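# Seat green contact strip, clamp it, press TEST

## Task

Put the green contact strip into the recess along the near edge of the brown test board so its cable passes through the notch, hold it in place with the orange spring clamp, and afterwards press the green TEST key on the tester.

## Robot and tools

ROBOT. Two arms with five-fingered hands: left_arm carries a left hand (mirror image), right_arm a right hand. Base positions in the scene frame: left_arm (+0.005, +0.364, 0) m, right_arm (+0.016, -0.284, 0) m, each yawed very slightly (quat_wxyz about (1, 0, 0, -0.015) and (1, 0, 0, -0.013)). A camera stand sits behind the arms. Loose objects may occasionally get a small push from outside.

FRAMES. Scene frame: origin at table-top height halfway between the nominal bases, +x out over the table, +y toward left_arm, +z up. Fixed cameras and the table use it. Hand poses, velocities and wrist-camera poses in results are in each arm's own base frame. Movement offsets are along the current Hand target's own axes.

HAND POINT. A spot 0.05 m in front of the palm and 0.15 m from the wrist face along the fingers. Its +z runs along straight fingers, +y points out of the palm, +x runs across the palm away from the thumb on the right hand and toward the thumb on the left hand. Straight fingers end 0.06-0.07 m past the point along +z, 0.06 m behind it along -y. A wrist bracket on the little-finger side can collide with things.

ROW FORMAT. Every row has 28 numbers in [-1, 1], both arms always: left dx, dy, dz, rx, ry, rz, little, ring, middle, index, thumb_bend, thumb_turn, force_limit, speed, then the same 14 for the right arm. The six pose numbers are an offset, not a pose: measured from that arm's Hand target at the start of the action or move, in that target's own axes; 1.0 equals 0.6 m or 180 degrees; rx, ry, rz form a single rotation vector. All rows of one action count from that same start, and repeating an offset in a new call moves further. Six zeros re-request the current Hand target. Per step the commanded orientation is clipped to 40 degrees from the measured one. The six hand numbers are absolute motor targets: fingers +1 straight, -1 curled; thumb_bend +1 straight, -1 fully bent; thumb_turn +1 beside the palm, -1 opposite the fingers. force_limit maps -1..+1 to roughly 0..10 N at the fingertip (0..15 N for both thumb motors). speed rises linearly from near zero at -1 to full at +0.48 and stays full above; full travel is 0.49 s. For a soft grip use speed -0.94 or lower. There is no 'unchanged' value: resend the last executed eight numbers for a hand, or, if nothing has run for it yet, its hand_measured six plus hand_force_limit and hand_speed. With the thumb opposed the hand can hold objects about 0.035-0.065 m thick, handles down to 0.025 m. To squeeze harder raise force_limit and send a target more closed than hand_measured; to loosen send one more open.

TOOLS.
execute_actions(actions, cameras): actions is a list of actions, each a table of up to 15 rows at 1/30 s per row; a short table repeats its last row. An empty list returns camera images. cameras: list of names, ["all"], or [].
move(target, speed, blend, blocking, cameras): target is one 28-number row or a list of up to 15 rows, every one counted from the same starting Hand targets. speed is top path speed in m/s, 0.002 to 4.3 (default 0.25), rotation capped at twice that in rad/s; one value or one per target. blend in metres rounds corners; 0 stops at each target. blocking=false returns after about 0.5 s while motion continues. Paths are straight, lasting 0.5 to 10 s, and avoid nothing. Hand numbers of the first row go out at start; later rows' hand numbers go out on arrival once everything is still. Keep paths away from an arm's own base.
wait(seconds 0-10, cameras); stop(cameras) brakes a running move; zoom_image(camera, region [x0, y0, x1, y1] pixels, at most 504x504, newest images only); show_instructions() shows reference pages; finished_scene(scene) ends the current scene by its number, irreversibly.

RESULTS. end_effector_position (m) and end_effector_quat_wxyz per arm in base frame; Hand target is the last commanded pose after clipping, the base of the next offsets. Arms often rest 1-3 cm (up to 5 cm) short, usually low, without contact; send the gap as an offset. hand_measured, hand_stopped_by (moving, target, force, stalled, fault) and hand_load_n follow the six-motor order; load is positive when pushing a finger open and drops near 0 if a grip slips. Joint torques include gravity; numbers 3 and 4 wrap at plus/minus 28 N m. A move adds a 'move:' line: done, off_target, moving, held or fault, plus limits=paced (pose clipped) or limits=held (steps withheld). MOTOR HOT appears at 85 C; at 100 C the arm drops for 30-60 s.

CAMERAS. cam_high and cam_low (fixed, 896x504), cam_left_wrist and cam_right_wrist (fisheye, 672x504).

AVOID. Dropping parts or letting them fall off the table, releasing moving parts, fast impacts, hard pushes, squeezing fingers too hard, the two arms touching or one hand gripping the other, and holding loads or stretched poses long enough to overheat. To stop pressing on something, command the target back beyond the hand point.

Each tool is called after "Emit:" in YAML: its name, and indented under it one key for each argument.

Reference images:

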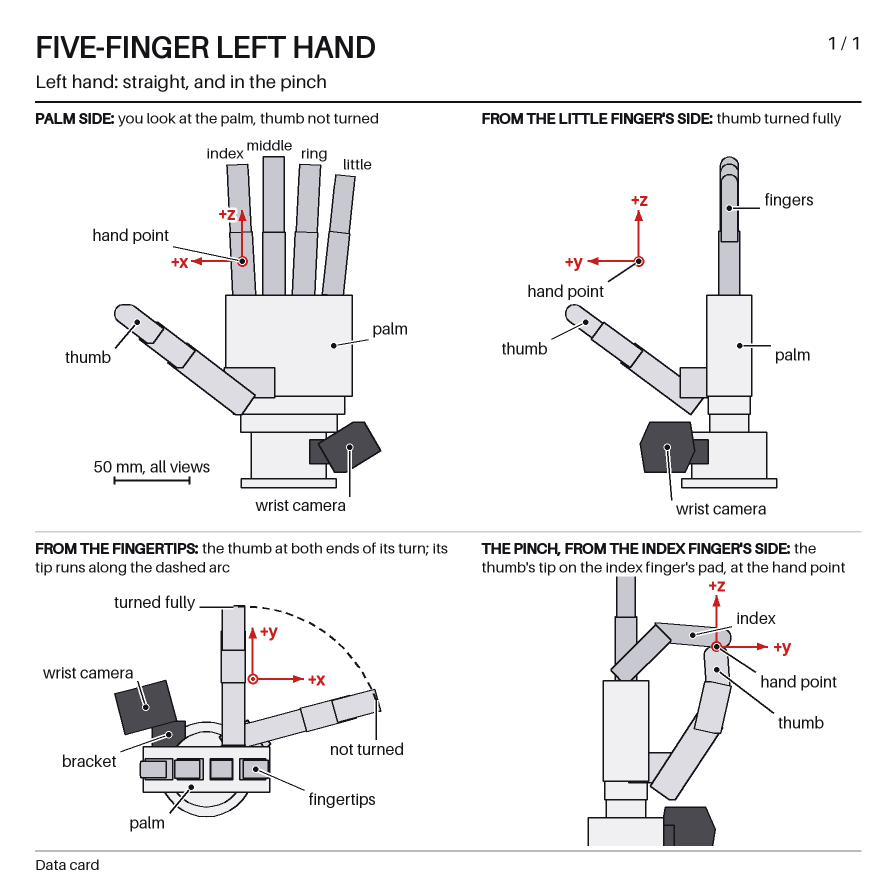

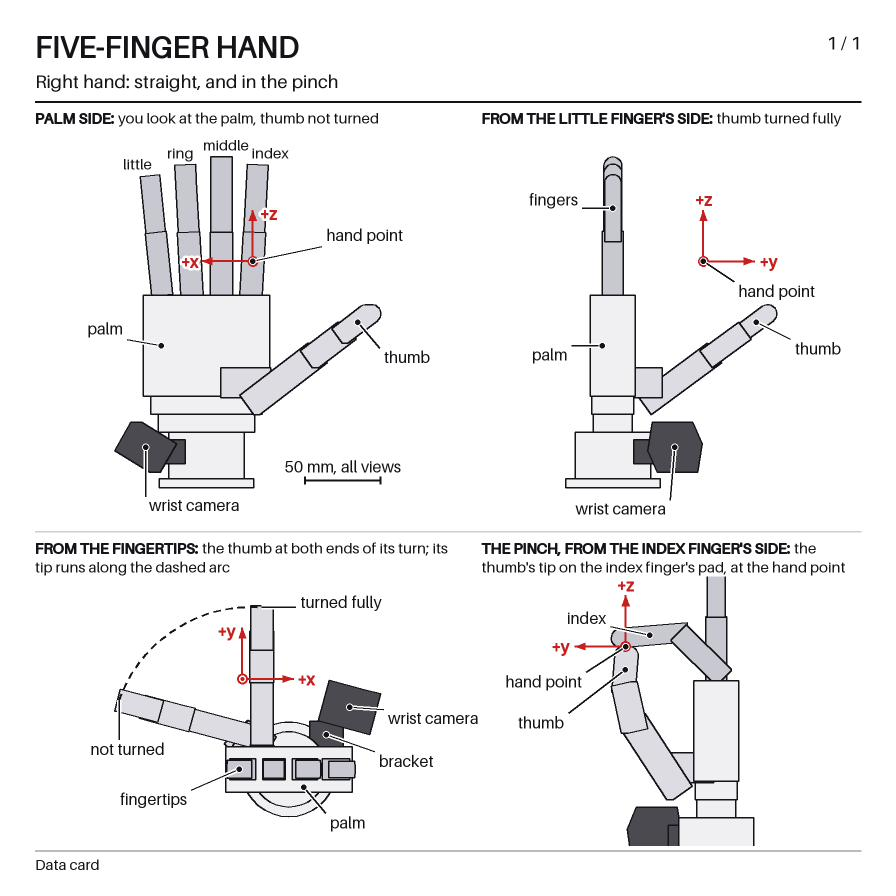

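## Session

Emit:
execute_actions:
  actions: []

Emit:
zoom_image:
  camera: "cam_high"
  region: [240, 100, 670, 390]

Scene clock: 0.00 s.
left_arm: end_effector_position=(+0.4140, -0.3434, +0.3969) hand_measured=(+1.000, +1.000, +1.000, +1.000, +1.000, +1.000) hand_load_n=(+0.0, +0.0, +0.0, +0.0, +0.0, +0.0) hand_stopped_by=(target, target, target, target, target, target) hand_force_limit=0.00 hand_speed=-0.80 end_effector_quat_wxyz=(+0.161, -0.398, +0.827, -0.364) | right_arm: end_effector_position=(+0.1844, +0.2891, +0.2385) hand_measured=(+1.000, +1.000, +1.000, +1.000, +1.000, +1.000) hand_load_n=(+0.0, +0.0, +0.0, +0.0, +0.0, +0.0) hand_stopped_by=(target, target, target, target, target, target) hand_force_limit=0.00 hand_speed=-0.80 end_effector_quat_wxyz=(+0.005, +0.992, -0.123, +0.000)
Joint positions: left_arm=[-0.614 1.383 1.671 -1.042 0.066 0.031] | right_arm=[0.981 1.416 1.392 -1.556 0.004 -0.342]
Joint velocities: within noise
Joint torques (N m): no reading
Heat: left arm: hottest waist 33 °C; right arm: hottest elbow 37 °C.
Hand target: left_arm +0.4171, -0.3456, +0.4138; +0.169, -0.394, +0.821, -0.378 | right_arm +0.1885, +0.2952, +0.2494; -0.011, +0.992, -0.124, +0.008
camera_calibration:
cam_left_wrist: T_world_to_cam=[[0.320823, -0.607472, 0.72667, -0.631472], [-0.929387, -0.349759, 0.117935, 0.231556], [0.182517, -0.713194, -0.676788, 0.0563669], [0, 0, 0, 1]] pos_world=[0.407508, -0.262412, 0.469712]
cam_right_wrist: T_world_to_cam=[[-0.0211753, -0.999679, 0.0139386, 0.293342], [-0.912379, 0.025023, 0.408581, 0.0806272], [-0.408799, -0.00406543, -0.912615, 0.408631], [0, 0, 0, 1]] pos_world=[0.246822, 0.292892, 0.335892]

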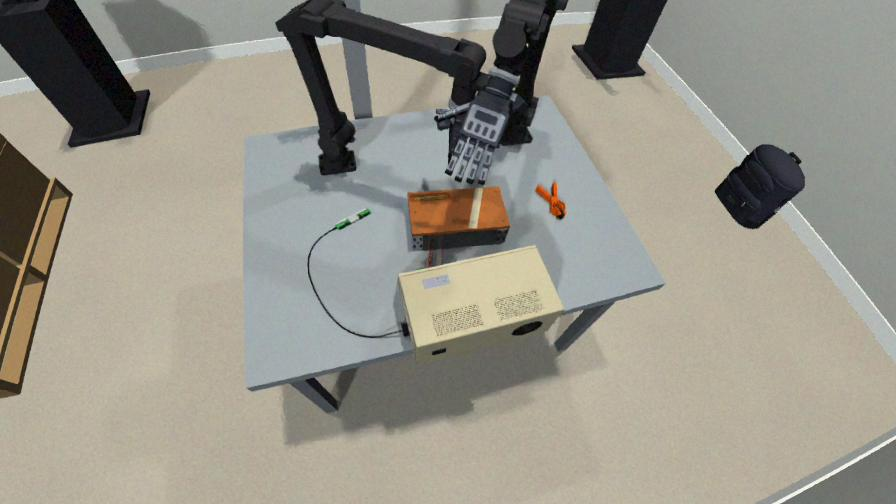

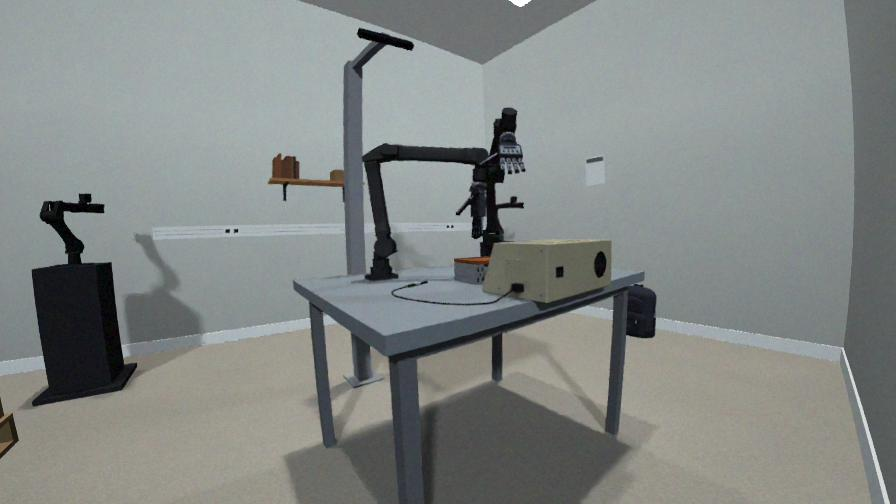

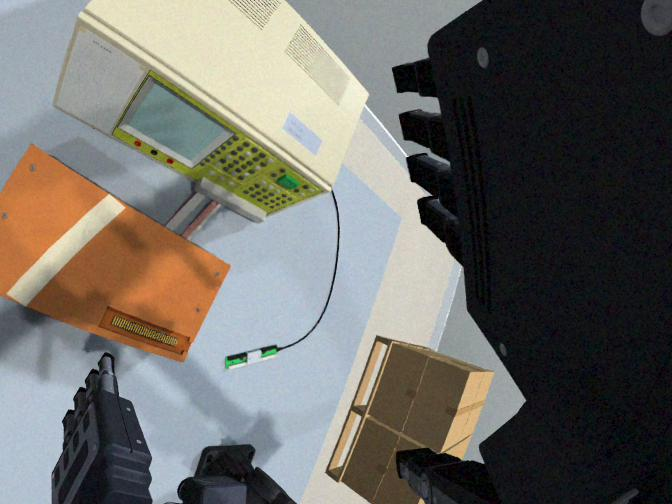

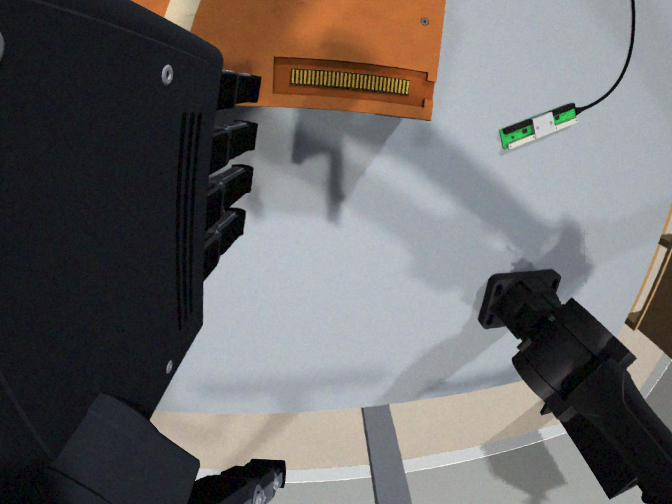

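Scaled by 1.172 from the camera's 896x504 image, which has a finer 1280x720 frame.

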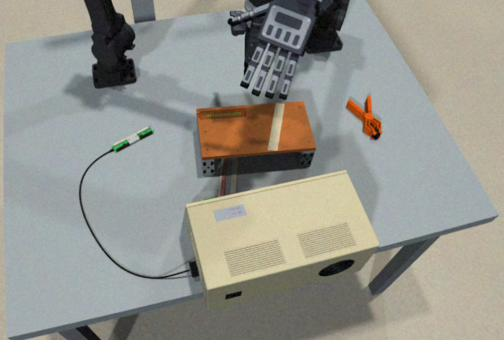

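Emit:
zoom_image:
  camera: "cam_right_wrist"
  region: [460, 60, 660, 180]

Emit:
zoom_image:
  camera: "cam_right_wrist"
  region: [180, 0, 460, 140]

Emit:
zoom_image:
  camera: "cam_high"
  region: [490, 150, 610, 250]

Scaled by 2.520 from the camera's 672x504 image, which has a finer 960x720 frame.

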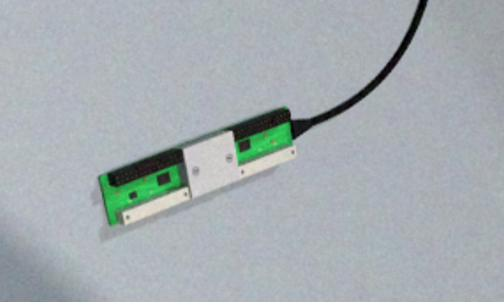

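Scaled by 1.800 from the camera's 672x504 image, which has a finer 960x720 frame.

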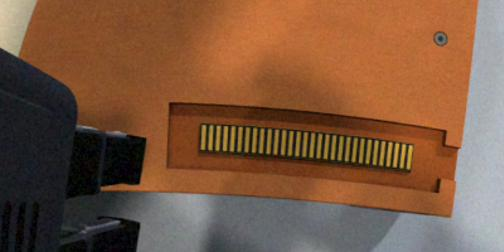

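Scaled by 4.200 from the camera's 896x504 image, which has a finer 1280x720 frame.

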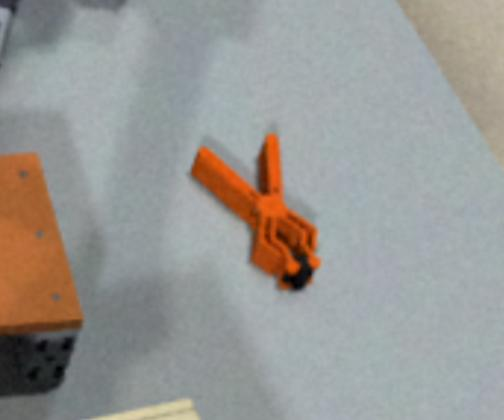

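Emit:
move:
  target:
    - [-0.5133,0.1958,-0.2050,0.0051,-0.1885,-0.1647,1,1,1,1,1,1,0,-0.8,0.1020,0.1641,0.0927,0.1175,0.1035,0.1311,1,1,0.1,0.1,0.6,-1,-0.4,0.2]
    - [-0.6543,0.6160,-0.5900,0.0102,-0.3769,-0.3293,1,1,1,1,1,1,0,-0.8,0.2040,0.3282,0.1855,0.2351,0.2070,0.2623,1,1,0.1,0.1,0.6,-1,-0.4,0.2]
  speed: 0.3
  blend: [0.08,0]
  cameras: ["all"]

Scene clock: 13.20 s.
left_arm: end_effector_position=(+0.2683, +0.2777, +0.3541) hand_measured=(+1.000, +1.000, +1.000, +1.000, +1.000, +1.000) hand_load_n=(+0.0, +0.0, +0.0, +0.0, +0.0, +0.0) hand_stopped_by=(target, target, target, target, target, target) hand_force_limit=0.00 hand_speed=-0.80 end_effector_quat_wxyz=(-0.376, +0.865, -0.298, +0.145) | right_arm: end_effector_position=(+0.2549, +0.0757, +0.1266) hand_measured=(+1.000, +1.000, +0.100, +0.100, +0.600, -1.000) hand_load_n=(+0.0, +0.0, +0.0, +0.0, +0.0, +0.0) hand_stopped_by=(target, target, target, target, target, target) hand_force_limit=-0.40 hand_speed=0.20 end_effector_quat_wxyz=(-0.305, +0.753, -0.474, +0.340)
Joint positions: left_arm=[0.896 0.955 1.22 -1.006 0.018 -0.019] | right_arm=[0.299 0.423 0.395 -0.599 0.105 -0.202]
Joint torques (N m): left_arm=[-0.21 -4.13 9.48 1.76 0.16 0.16] | right_arm=[-1.49 -0.38 9.65 2.17 0.07 0.17]
Heat: left arm: hottest shoulder 34 °C; right arm: hottest elbow 39 °C.
Hand target: left_arm +0.2700, +0.2801, +0.3600; -0.387, +0.859, -0.300, +0.148 | right_arm +0.2609, +0.0763, +0.1350; -0.315, +0.742, -0.481, +0.345
Off the commanded pose: left_arm 0.007 m, 1 deg | right_arm 0.010 m, 2 deg.
move: done
camera_calibration:
cam_left_wrist: T_world_to_cam=[[0.597941, 0.321646, 0.734173, -0.51127], [0.356786, -0.927012, 0.115549, 0.134538], [0.717754, 0.192852, -0.669057, 0.0990069], [0, 0, 0, 1]] pos_world=[0.186645, 0.270073, 0.426057]
cam_right_wrist: T_world_to_cam=[[-0.425103, -0.563008, -0.708738, 0.244487], [-0.714224, 0.689649, -0.119451, 0.162037], [0.556032, 0.455418, -0.695286, 0.0262065], [0, 0, 0, 1]] pos_world=[0.205091, 0.0139643, 0.210854]

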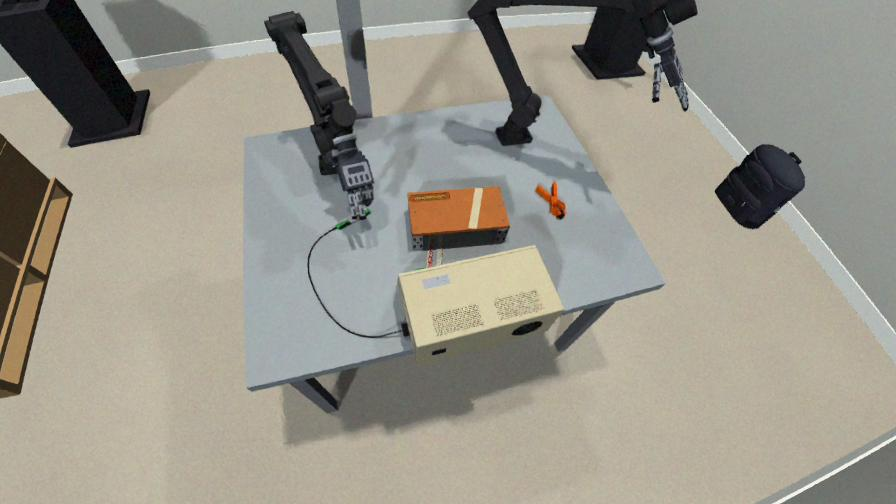

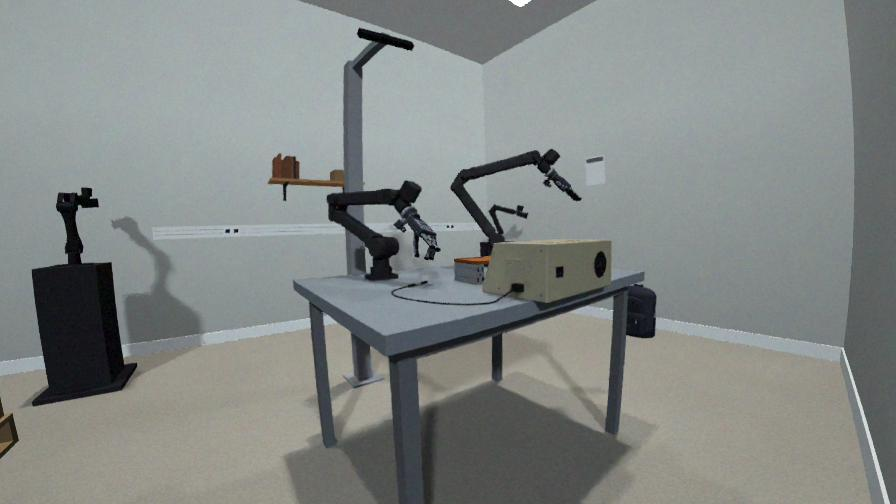

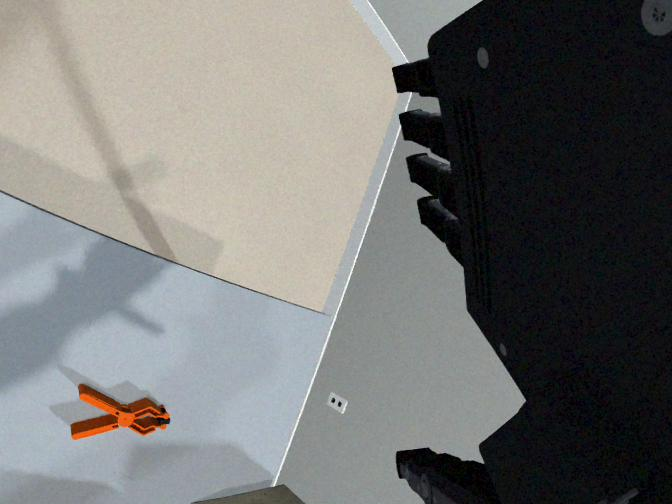

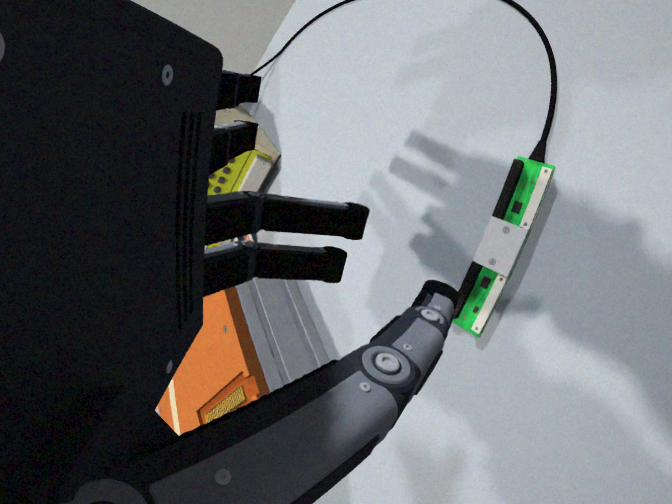

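Emit:
zoom_image:
  camera: "cam_right_wrist"
  region: [390, 130, 590, 360]

Emit:
zoom_image:
  camera: "cam_left_wrist"
  region: [40, 360, 200, 460]

Scaled by 2.191 from the camera's 672x504 image, which has a finer 960x720 frame.

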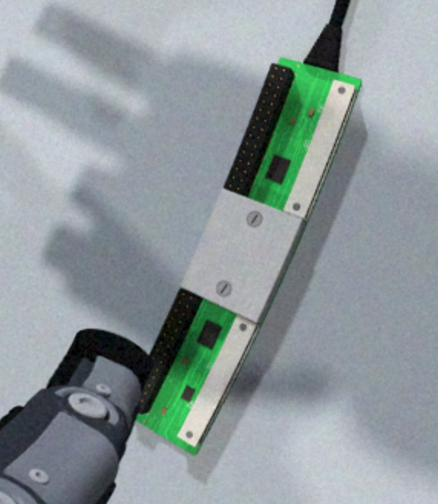

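Scaled by 3.150 from the camera's 672x504 image, which has a finer 960x720 frame.

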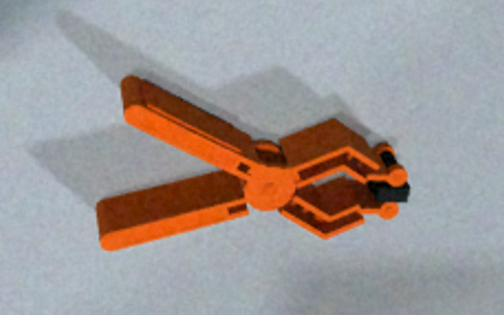

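Emit:
move:
  target: [0,0,0,0,0,0,1,1,1,1,1,1,0,-0.8,0.0193,0.0958,0.0783,0.0020,-0.0076,-0.0053,1,1,-0.12,-0.12,0.7,-1,-0.4,0.2]
  speed: 0.12
  cameras: ["cam_right_wrist"]

Emit:
zoom_image:
  camera: "cam_right_wrist"
  region: [290, 100, 590, 400]

Scene clock: 16.67 s.
left_arm: end_effector_position=(+0.2682, +0.2777, +0.3541) hand_measured=(+1.000, +1.000, +1.000, +1.000, +1.000, +1.000) hand_load_n=(+0.0, +0.0, +0.0, +0.0, +0.0, -0.5) hand_stopped_by=(target, target, target, target, target, target) hand_force_limit=0.00 hand_speed=-0.80 end_effector_quat_wxyz=(-0.376, +0.865, -0.299, +0.144) | right_arm: end_effector_position=(+0.2671, +0.0560, +0.0586) hand_measured=(+1.000, +1.000, -0.120, -0.120, +0.700, -1.000) hand_load_n=(+0.0, +0.0, +0.0, +0.0, +0.0, +0.0) hand_stopped_by=(target, target, target, target, target, target) hand_force_limit=-0.40 hand_speed=0.20 end_effector_quat_wxyz=(-0.319, +0.751, -0.475, +0.329)
Joint positions: left_arm=[0.896 0.955 1.22 -1.006 0.018 -0.018] | right_arm=[0.108 0.523 0.229 -0.326 -0.08 -0.294]
Joint torques (N m): left_arm=[-0.15 -4.19 9.47 1.77 0.17 0.13] | right_arm=[-1.79 -0.15 9.39 2.18 -0.04 -0.16]
Heat: left arm: hottest elbow 35 °C; right arm: hottest elbow 39 °C.
Hand target: left_arm +0.2700, +0.2801, +0.3600; -0.387, +0.859, -0.301, +0.148 | right_arm +0.2742, +0.0525, +0.0650; -0.321, +0.749, -0.470, +0.341
Off the commanded pose: left_arm 0.007 m, 1 deg | right_arm 0.010 m, 1 deg.
move: done
camera_calibration:
cam_right_wrist: T_world_to_cam=[[-0.419064, -0.544424, -0.726628, 0.188785], [-0.722758, 0.684407, -0.095957, 0.177413], [0.54955, 0.484964, -0.680297, -0.0197315], [0, 0, 0, 1]] pos_world=[0.218184, -0.00907458, 0.140777]
Images, in order (width x height): cam_right_wrist 672x504.

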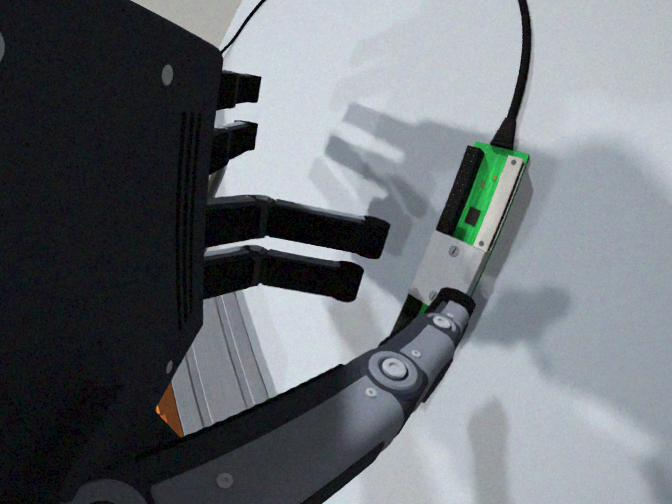

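Scaled by 1.680 from the camera's 672x504 image, which has a finer 960x720 frame.

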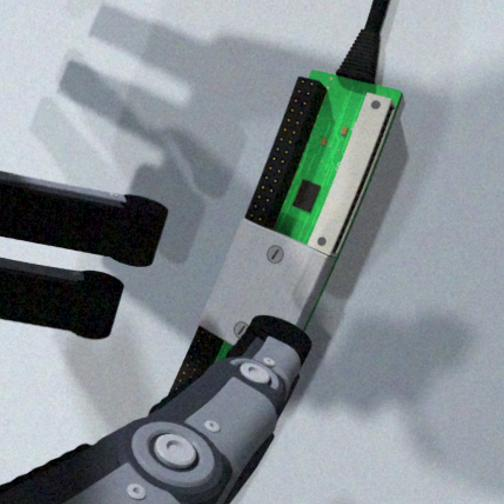

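Emit:
move:
  target: [0,0,0,0,0,0,1,1,1,1,1,1,0,-0.8,0.0002,0.0347,0.0220,0,0,0,1,1,-0.12,-0.12,0.7,-1,-0.4,0.2]
  speed: 0.06
  cameras: ["cam_right_wrist"]

Emit:
zoom_image:
  camera: "cam_right_wrist"
  region: [290, 100, 590, 400]

Scene clock: 18.50 s.
left_arm: end_effector_position=(+0.2682, +0.2777, +0.3541) hand_measured=(+1.000, +1.000, +1.000, +1.000, +1.000, +1.000) hand_load_n=(+0.0, +0.0, +0.0, +0.0, +0.0, +0.0) hand_stopped_by=(target, target, target, target, target, target) hand_force_limit=0.00 hand_speed=-0.80 end_effector_quat_wxyz=(-0.376, +0.865, -0.299, +0.144) | right_arm: end_effector_position=(+0.2684, +0.0516, +0.0363) hand_measured=(+1.000, +1.000, -0.120, -0.120, +0.700, -1.000) hand_load_n=(+0.0, +0.0, +0.0, +0.0, +0.0, +0.0) hand_stopped_by=(target, target, target, target, target, target) hand_force_limit=-0.40 hand_speed=0.20 end_effector_quat_wxyz=(-0.321, +0.751, -0.474, +0.330)
Joint positions: left_arm=[0.896 0.955 1.22 -1.006 0.018 -0.018] | right_arm=[0.076 0.58 0.177 -0.215 -0.108 -0.314]
Joint torques (N m): left_arm=[-0.09 -4.25 9.46 1.76 0.17 0.13] | right_arm=[-2.14 -0.5 8.87 2.17 -0.03 -0.15]
Heat: left arm: hottest elbow 35 °C; right arm: hottest elbow 39 °C.
Hand target: left_arm +0.2700, +0.2801, +0.3600; -0.387, +0.859, -0.301, +0.148 | right_arm +0.2748, +0.0472, +0.0410; -0.321, +0.749, -0.470, +0.341
Off the commanded pose: left_arm 0.007 m, 1 deg | right_arm 0.009 m, 1 deg.
move: done
camera_calibration:
cam_right_wrist: T_world_to_cam=[[-0.415003, -0.544972, -0.728545, 0.169836], [-0.724011, 0.682749, -0.0982948, 0.179803], [0.550981, 0.486682, -0.677909, -0.0339661], [0, 0, 0, 1]] pos_world=[0.219376, -0.0136736, 0.118381]
Images, in order (width x height): cam_right_wrist 672x504.

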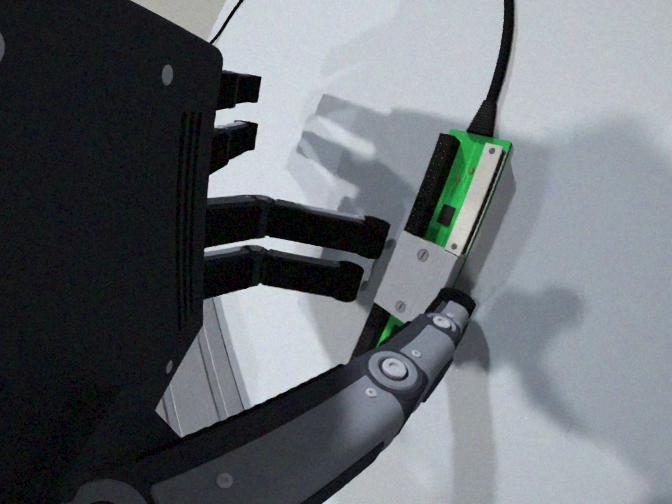

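Scaled by 1.680 from the camera's 672x504 image, which has a finer 960x720 frame.

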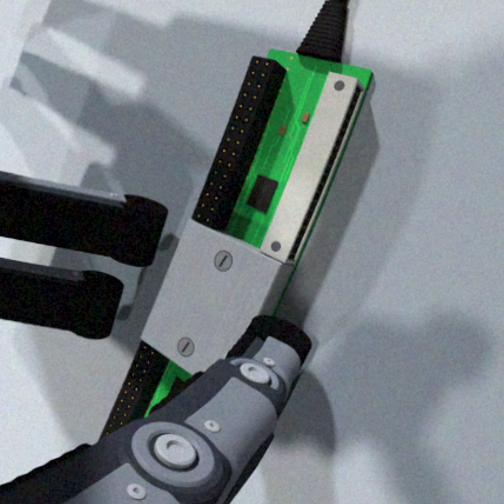

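Emit:
move:
  target: [0,0,0,0,0,0,1,1,1,1,1,1,0,-0.8,0.0087,-0.0023,-0.0110,0.0122,-0.0292,0.0343,1,1,-0.12,-0.155,0.72,-1,-0.4,0.0]
  speed: 0.08
  cameras: ["cam_right_wrist"]

Emit:
zoom_image:
  camera: "cam_right_wrist"
  region: [290, 100, 590, 400]

Scene clock: 25.37 s.
left_arm: end_effector_position=(+0.2682, +0.2777, +0.3541) hand_measured=(+1.000, +1.000, +1.000, +1.000, +1.000, +1.000) hand_load_n=(+0.0, +0.0, -0.5, +0.0, +0.0, -0.5) hand_stopped_by=(target, target, target, target, target, target) hand_force_limit=0.00 hand_speed=-0.80 end_effector_quat_wxyz=(-0.376, +0.865, -0.299, +0.144) | right_arm: end_effector_position=(+0.2662, +0.0465, +0.0411) hand_measured=(+1.000, +1.000, -0.120, -0.154, +0.720, -1.000) hand_load_n=(+0.0, -0.5, +0.0, +0.0, +0.0, +0.0) hand_stopped_by=(target, target, target, target, target, target) hand_force_limit=-0.40 hand_speed=0.00 end_effector_quat_wxyz=(-0.375, +0.731, -0.492, +0.288)
Joint positions: left_arm=[0.896 0.955 1.22 -1.006 0.018 -0.018] | right_arm=[-0.124 0.594 0.177 -0.215 -0.369 -0.322]
Joint torques (N m): left_arm=[-0.09 -4.19 9.47 1.77 0.17 0.13] | right_arm=[-1.96 -0.26 9.24 1.5 -0.16 -0.16]
Heat: left arm: hottest elbow 36 °C; right arm: hottest elbow 39 °C.
Hand target: left_arm +0.2700, +0.2801, +0.3600; -0.387, +0.859, -0.301, +0.148 | right_arm +0.2719, +0.0417, +0.0469; -0.374, +0.731, -0.488, +0.297
Off the commanded pose: left_arm 0.007 m, 1 deg | right_arm 0.009 m, 1 deg.
move: done
camera_calibration:
cam_right_wrist: T_world_to_cam=[[-0.413948, -0.439549, -0.797148, 0.167242], [-0.735796, 0.677147, 0.00870815, 0.181127], [0.535959, 0.590143, -0.603722, -0.0309317], [0, 0, 0, 1]] pos_world=[0.21908, -0.0308849, 0.113065]
Images, in order (width x height): cam_right_wrist 672x504.

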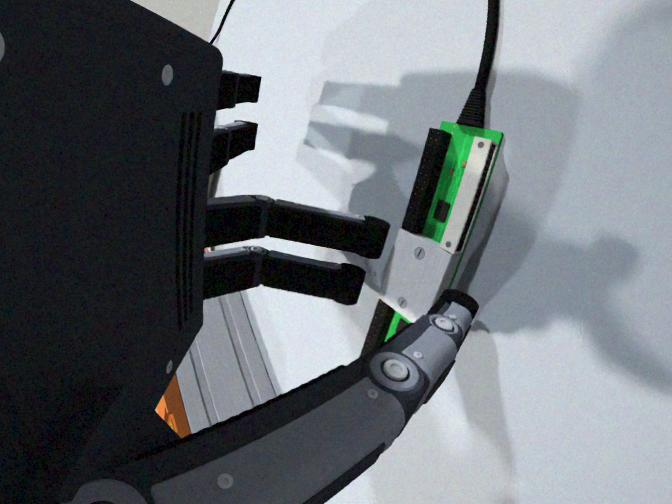

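Scaled by 1.680 from the camera's 672x504 image, which has a finer 960x720 frame.

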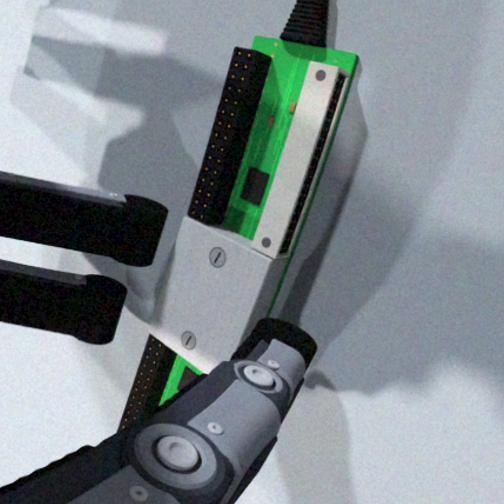

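Emit:
move:
  target:
    - [0,0,0,0,0,0,1,1,1,1,1,1,0,-0.8,-0.0007,0.0084,0.0054,0,0,0,1,1,-0.12,-0.155,0.72,-1,-0.4,0.0]
    - [0,0,0,0,0,0,1,1,1,1,1,1,0,-0.8,-0.0007,0.0084,0.0054,0,0,0,1,1,-0.12,-0.155,0.5,-1,-0.5,-0.8]
  speed: 0.05
  cameras: ["cam_right_wrist"]

Emit:
zoom_image:
  camera: "cam_right_wrist"
  region: [290, 100, 590, 400]

Scene clock: 27.47 s.
left_arm: end_effector_position=(+0.2682, +0.2777, +0.3541) hand_measured=(+1.000, +1.000, +1.000, +1.000, +1.000, +1.000) hand_load_n=(+0.0, -0.5, +0.0, +0.0, +0.0, +0.0) hand_stopped_by=(target, target, target, target, target, target) hand_force_limit=0.00 hand_speed=-0.80 end_effector_quat_wxyz=(-0.376, +0.865, -0.299, +0.144) | right_arm: end_effector_position=(+0.2667, +0.0465, +0.0379) hand_measured=(+1.000, +1.000, -0.120, -0.154, +0.532, -1.000) hand_load_n=(+0.0, +0.0, +3.5, +0.0, +4.0, +0.5) hand_stopped_by=(target, target, target, target, force, target) hand_force_limit=-0.50 hand_speed=-0.80 end_effector_quat_wxyz=(-0.375, +0.731, -0.492, +0.287)
Joint positions: left_arm=[0.896 0.955 1.22 -1.006 0.018 -0.018] | right_arm=[-0.124 0.611 0.173 -0.198 -0.37 -0.323]
Joint torques (N m): left_arm=[-0.09 -4.19 9.47 1.76 0.17 0.13] | right_arm=[-1.73 -0.32 8.57 2.11 -0.16 -0.16]
Heat: left arm: hottest elbow 36 °C; right arm: hottest elbow 39 °C.
Hand target: left_arm +0.2700, +0.2801, +0.3600; -0.387, +0.859, -0.301, +0.148 | right_arm +0.2718, +0.0417, +0.0409; -0.374, +0.731, -0.488, +0.297
Off the commanded pose: left_arm 0.007 m, 1 deg | right_arm 0.008 m, 1 deg.
move: done
camera_calibration:
cam_right_wrist: T_world_to_cam=[[-0.416479, -0.439797, -0.795691, 0.165526], [-0.736282, 0.676578, 0.011423, 0.181604], [0.533323, 0.590611, -0.605595, -0.0323171], [0, 0, 0, 1]] pos_world=[0.219885, -0.0309844, 0.110062]
Images, in order (width x height): cam_right_wrist 672x504.

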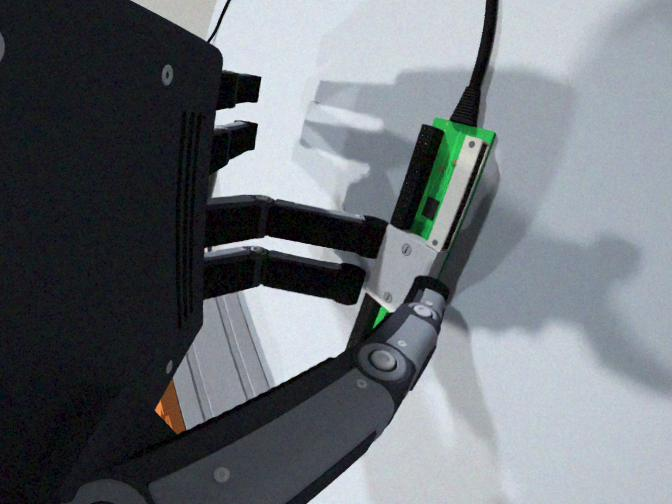

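Scaled by 1.680 from the camera's 672x504 image, which has a finer 960x720 frame.

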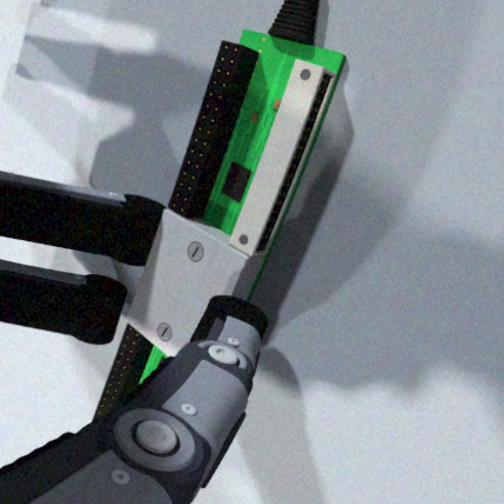

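Emit:
move:
  target:
    - [0,0,0,0,0,0,1,1,1,1,1,1,0,-0.8,0,0,0,0,0,0,1,1,-0.12,-0.155,0.6,-1,-0.5,0.0]
    - [0,0,0,0,0,0,1,1,1,1,1,1,0,-0.8,-0.0003,0.0056,0.0036,0,0,0,1,1,-0.12,-0.155,0.6,-1,-0.5,0.0]
    - [0,0,0,0,0,0,1,1,1,1,1,1,0,-0.8,-0.0003,0.0056,0.0036,0,0,0,1,1,-0.12,-0.3,0.45,-1,-0.5,-0.85]
  speed: 0.05
  cameras: ["cam_right_wrist","cam_low"]

Emit:
zoom_image:
  camera: "cam_right_wrist"
  region: [290, 100, 590, 400]

Emit:
zoom_image:
  camera: "cam_low"
  region: [390, 200, 470, 300]

Scene clock: 29.90 s.
left_arm: end_effector_position=(+0.2682, +0.2777, +0.3541) hand_measured=(+1.000, +1.000, +1.000, +1.000, +1.000, +1.000) hand_load_n=(+0.0, -0.5, +0.0, +0.0, +0.0, +0.0) hand_stopped_by=(target, target, target, target, target, target) hand_force_limit=0.00 hand_speed=-0.80 end_effector_quat_wxyz=(-0.376, +0.865, -0.299, +0.144) | right_arm: end_effector_position=(+0.2681, +0.0465, +0.0358) hand_measured=(+1.000, +1.000, -0.120, -0.208, +0.574, -1.000) hand_load_n=(+0.0, +0.0, +0.0, +1.5, +4.0, -0.5) hand_stopped_by=(target, target, target, force, force, target) hand_force_limit=-0.50 hand_speed=-0.85 end_effector_quat_wxyz=(-0.376, +0.731, -0.491, +0.289)
Joint positions: left_arm=[0.896 0.955 1.22 -1.006 0.018 -0.018] | right_arm=[-0.124 0.623 0.166 -0.174 -0.371 -0.323]
Joint torques (N m): left_arm=[-0.15 -4.19 9.47 1.76 0.17 0.13] | right_arm=[-2.02 -0.5 8.29 2.02 -0.12 -0.15]
Heat: left arm: hottest elbow 36 °C; right arm: hottest elbow 39 °C.
Hand target: left_arm +0.2700, +0.2801, +0.3600; -0.387, +0.859, -0.301, +0.148 | right_arm +0.2719, +0.0416, +0.0369; -0.374, +0.731, -0.488, +0.297
Off the commanded pose: left_arm 0.007 m, 1 deg | right_arm 0.006 m, 1 deg.
move: done
camera_calibration:
cam_right_wrist: T_world_to_cam=[[-0.411471, -0.440169, -0.798087, 0.163173], [-0.736895, 0.67597, 0.00710404, 0.182942], [0.536356, 0.591029, -0.6025, -0.0352866], [0, 0, 0, 1]] pos_world=[0.220876, -0.0309837, 0.107667]
Images, in order (width x height): cam_low 896x504, cam_right_wrist 672x504.

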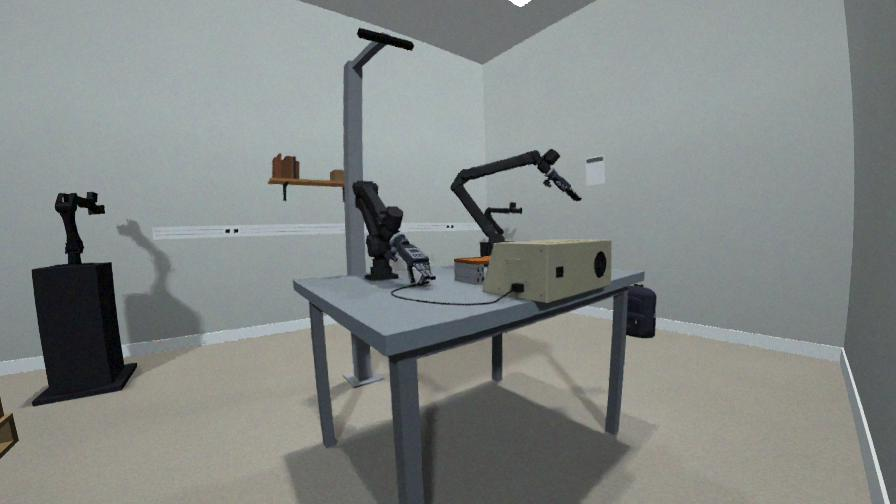

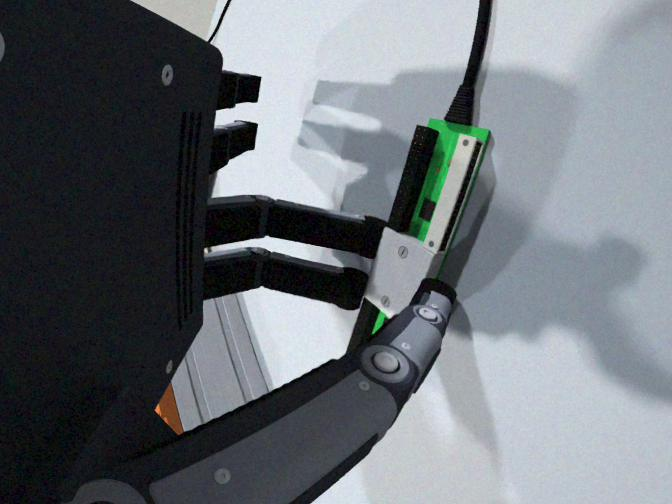

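Scaled by 1.680 from the camera's 672x504 image, which has a finer 960x720 frame.

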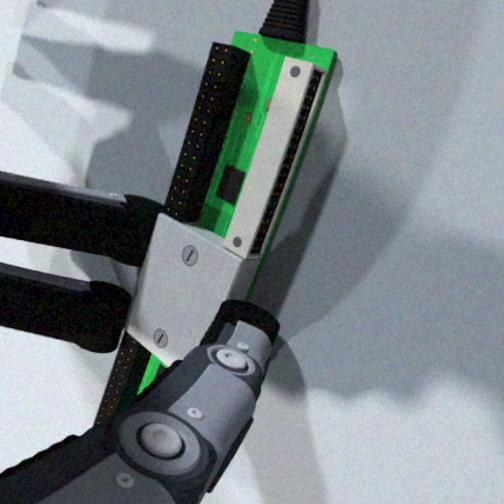

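Scaled by 5.040 from the camera's 896x504 image, which has a finer 1280x720 frame.

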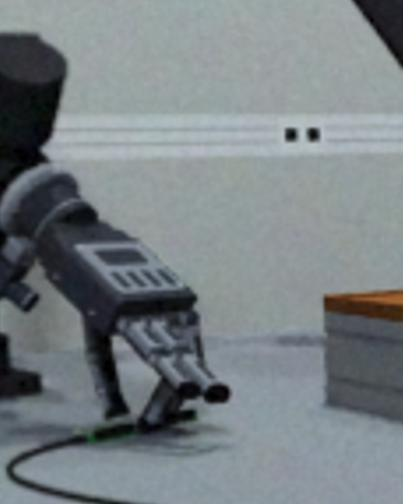

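Emit:
move:
  target:
    - [0,0,0,0,0,0,1,1,1,1,1,1,0,-0.8,0,0,0,0,0,0,1,1,-0.3,-0.35,0.45,-1,-0.35,-0.85]
    - [0,0,0,0,0,0,1,1,1,1,1,1,0,-0.8,0,0,0,0,0,0,1,1,-0.32,-0.37,0.4,-1,-0.2,-0.85]
  speed: 0.05
  cameras: ["cam_right_wrist"]

Emit:
zoom_image:
  camera: "cam_right_wrist"
  region: [290, 100, 590, 400]

Scene clock: 31.37 s.
left_arm: end_effector_position=(+0.2682, +0.2777, +0.3541) hand_measured=(+1.000, +1.000, +1.000, +1.000, +1.000, +1.000) hand_load_n=(+0.0, +0.0, +0.0, +0.0, +0.0, +0.0) hand_stopped_by=(target, target, target, target, target, target) hand_force_limit=0.00 hand_speed=-0.80 end_effector_quat_wxyz=(-0.376, +0.865, -0.299, +0.144) | right_arm: end_effector_position=(+0.2681, +0.0466, +0.0358) hand_measured=(+1.000, +1.000, -0.144, -0.370, +0.576, -1.000) hand_load_n=(+0.0, +0.0, +8.5, +0.0, +9.5, +3.0) hand_stopped_by=(target, target, force, target, force, target) hand_force_limit=-0.20 hand_speed=-0.85 end_effector_quat_wxyz=(-0.376, +0.731, -0.491, +0.289)
Joint positions: left_arm=[0.896 0.955 1.22 -1.006 0.018 -0.018] | right_arm=[-0.124 0.624 0.166 -0.174 -0.371 -0.323]
Joint torques (N m): left_arm=[-0.15 -4.19 9.46 1.76 0.16 0.12] | right_arm=[-1.79 -0.44 8.34 2.02 -0.11 -0.14]
Heat: left arm: hottest elbow 36 °C; right arm: hottest elbow 39 °C.
Hand target: left_arm +0.2700, +0.2801, +0.3600; -0.387, +0.859, -0.301, +0.148 | right_arm +0.2719, +0.0416, +0.0370; -0.374, +0.731, -0.488, +0.297
Off the commanded pose: left_arm 0.007 m, 1 deg | right_arm 0.006 m, 1 deg.
move: done
camera_calibration:
cam_right_wrist: T_world_to_cam=[[-0.411361, -0.440129, -0.798166, 0.1632], [-0.737105, 0.675739, 0.00727235, 0.183036], [0.536151, 0.591324, -0.602394, -0.0352971], [0, 0, 0, 1]] pos_world=[0.220976, -0.0309838, 0.107667]
Images, in order (width x height): cam_right_wrist 672x504.

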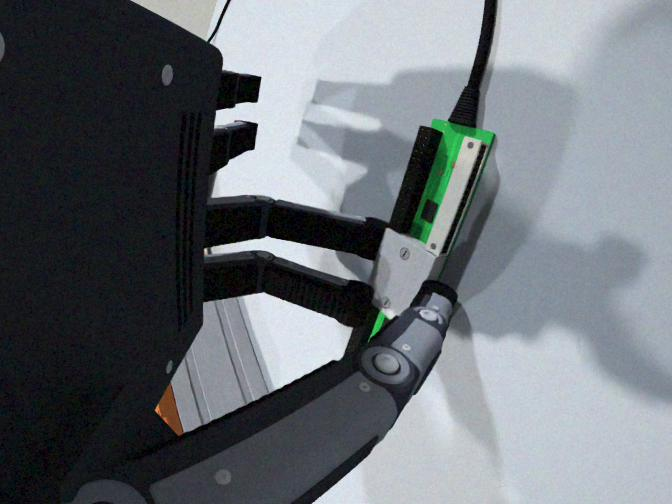

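Scaled by 1.680 from the camera's 672x504 image, which has a finer 960x720 frame.

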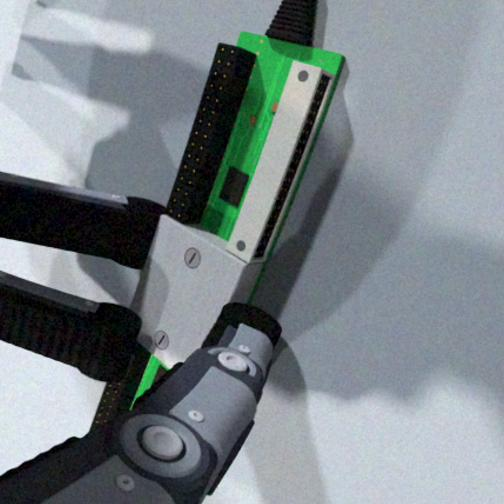

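Emit:
move:
  target:
    - [0,0,0,0,0,0,1,1,1,1,1,1,0,-0.8,0,0,0,0,0,0,1,1,-0.32,-0.1,0.4,-1,-0.2,-0.6]
    - [0,0,0,0,0,0,1,1,1,1,1,1,0,-0.8,-0.0577,-0.0907,0.1258,-0.0077,0.0930,0.0604,1,1,-0.32,-0.1,0.4,-1,-0.2,-0.6]
  speed: 0.08
  cameras: ["cam_right_wrist"]

Emit:
zoom_image:
  camera: "cam_right_wrist"
  region: [290, 100, 590, 400]

Scene clock: 35.87 s.
left_arm: end_effector_position=(+0.2682, +0.2777, +0.3541) hand_measured=(+1.000, +1.000, +1.000, +1.000, +1.000, +1.000) hand_load_n=(+0.0, +0.0, +0.0, +0.0, +0.0, -0.5) hand_stopped_by=(target, target, target, target, target, target) hand_force_limit=0.00 hand_speed=-0.80 end_effector_quat_wxyz=(-0.376, +0.865, -0.299, +0.144) | right_arm: end_effector_position=(+0.3387, +0.0925, +0.0336) hand_measured=(+1.000, +1.000, -0.144, -0.100, +0.576, -1.000) hand_load_n=(+0.0, +0.0, +7.0, +0.0, +9.0, +0.5) hand_stopped_by=(target, target, force, target, force, target) hand_force_limit=-0.20 hand_speed=-0.60 end_effector_quat_wxyz=(-0.302, +0.639, -0.605, +0.367)
Joint positions: left_arm=[0.896 0.955 1.22 -1.006 0.018 -0.018] | right_arm=[0.359 1 0.289 0.087 0.354 0.121]
Joint torques (N m): left_arm=[-0.09 -4.19 9.47 1.77 0.17 0.12] | right_arm=[0.97 -2.37 8.81 1.59 -0.03 0.31]
Heat: left arm: hottest elbow 37 °C; right arm: hottest elbow 40 °C.
Hand target: left_arm +0.2700, +0.2801, +0.3600; -0.387, +0.859, -0.301, +0.148 | right_arm +0.3468, +0.1068, +0.0390; -0.317, +0.635, -0.607, +0.358
Off the commanded pose: left_arm 0.007 m, 1 deg | right_arm 0.017 m, 2 deg.
move: off_target (right_arm)
camera_calibration:
cam_right_wrist: T_world_to_cam=[[-0.540488, -0.306376, -0.783586, 0.241593], [-0.451281, 0.891601, -0.0373325, 0.0887072], [0.710083, 0.33344, -0.620161, -0.136039], [0, 0, 0, 1]] pos_world=[0.267209, 0.0402876, 0.108254]
Images, in order (width x height): cam_right_wrist 672x504.

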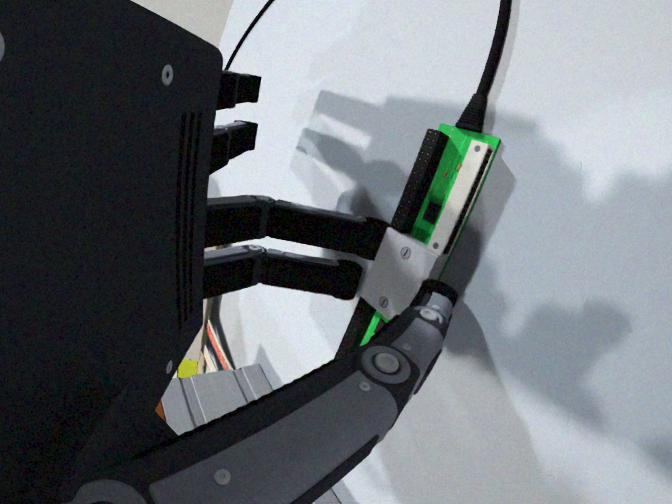

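Scaled by 1.680 from the camera's 672x504 image, which has a finer 960x720 frame.

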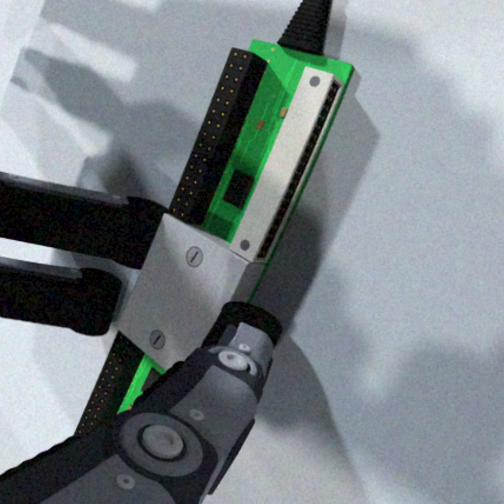

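Emit:
move:
  target:
    - [0,0,0,0,0,0,1,1,1,1,1,1,0,-0.8,0,0,0,0,0,0,1,1,0.1,0.1,0.7,-1,-0.2,-0.4]
    - [0,0,0,0,0,0,1,1,1,1,1,1,0,-0.8,0.0029,-0.0349,-0.0226,0,0,0,1,1,0.1,0.1,0.7,-1,-0.2,-0.4]
    - [0,0,0,0,0,0,1,1,1,1,1,1,0,-0.8,0.0277,-0.0405,-0.0600,0.0683,0.0431,-0.0282,1,1,0.1,0.1,0.38,-1,-0.2,-0.4]
  speed: 0.12
  blend: [0,0.01,0]
  cameras: ["cam_right_wrist"]

Emit:
zoom_image:
  camera: "cam_right_wrist"
  region: [290, 60, 590, 360]

Scene clock: 40.97 s.
left_arm: end_effector_position=(+0.2682, +0.2777, +0.3541) hand_measured=(+1.000, +1.000, +1.000, +1.000, +1.000, +1.000) hand_load_n=(+0.0, +0.0, +0.0, +0.0, +0.0, -0.5) hand_stopped_by=(target, target, target, target, target, target) hand_force_limit=0.00 hand_speed=-0.80 end_effector_quat_wxyz=(-0.376, +0.865, -0.299, +0.144) | right_arm: end_effector_position=(+0.3275, +0.0872, +0.0725) hand_measured=(+1.000, +1.000, +0.098, +0.100, +0.380, -1.000) hand_load_n=(+0.0, +0.0, +0.0, +0.0, +0.0, +0.5) hand_stopped_by=(target, target, target, target, target, target) hand_force_limit=-0.20 hand_speed=-0.40 end_effector_quat_wxyz=(-0.315, +0.598, -0.566, +0.472)
Joint positions: left_arm=[0.896 0.955 1.22 -1.006 0.018 -0.018] | right_arm=[0.526 0.829 0.216 0.153 0.642 0.065]
Joint torques (N m): left_arm=[-0.15 -4.19 9.46 1.76 0.17 0.13] | right_arm=[0.44 -3.08 7.8 2.19 0.35 -0.16]
Heat: left arm: hottest elbow 37 °C; right arm: hottest elbow 40 °C.
Hand target: left_arm +0.2700, +0.2801, +0.3600; -0.387, +0.859, -0.301, +0.148 | right_arm +0.3299, +0.0927, +0.0799; -0.325, +0.598, -0.557, +0.476
Off the commanded pose: left_arm 0.007 m, 1 deg | right_arm 0.010 m, 2 deg.
move: done
camera_calibration:
cam_right_wrist: T_world_to_cam=[[-0.39288, -0.374098, -0.840057, 0.226026], [-0.374923, 0.899303, -0.225136, 0.0777869], [0.839689, 0.226505, -0.493576, -0.144498], [0, 0, 0, 1]] pos_world=[0.239298, 0.0473314, 0.136067]
Images, in order (width x height): cam_right_wrist 672x504.

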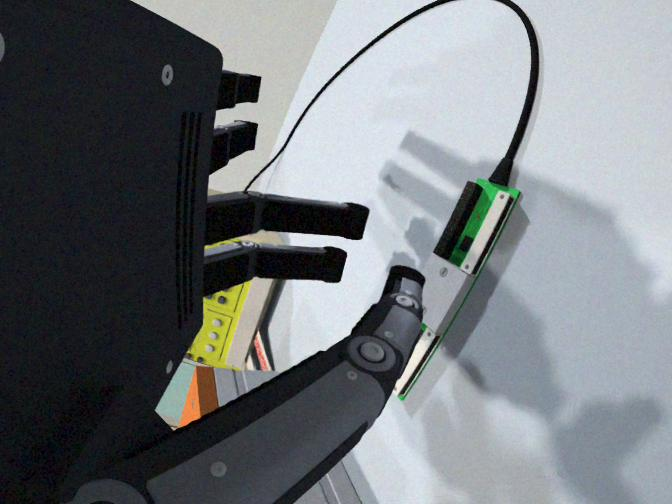

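Scaled by 1.680 from the camera's 672x504 image, which has a finer 960x720 frame.

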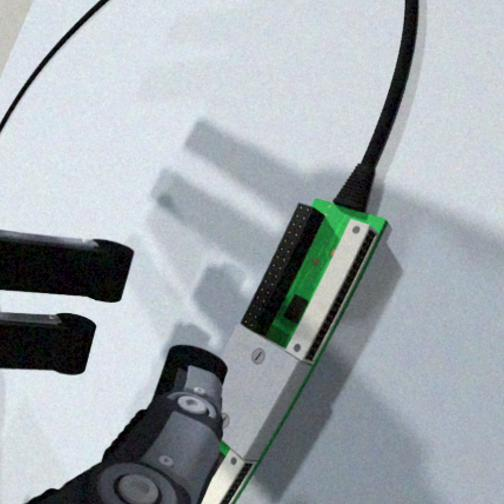

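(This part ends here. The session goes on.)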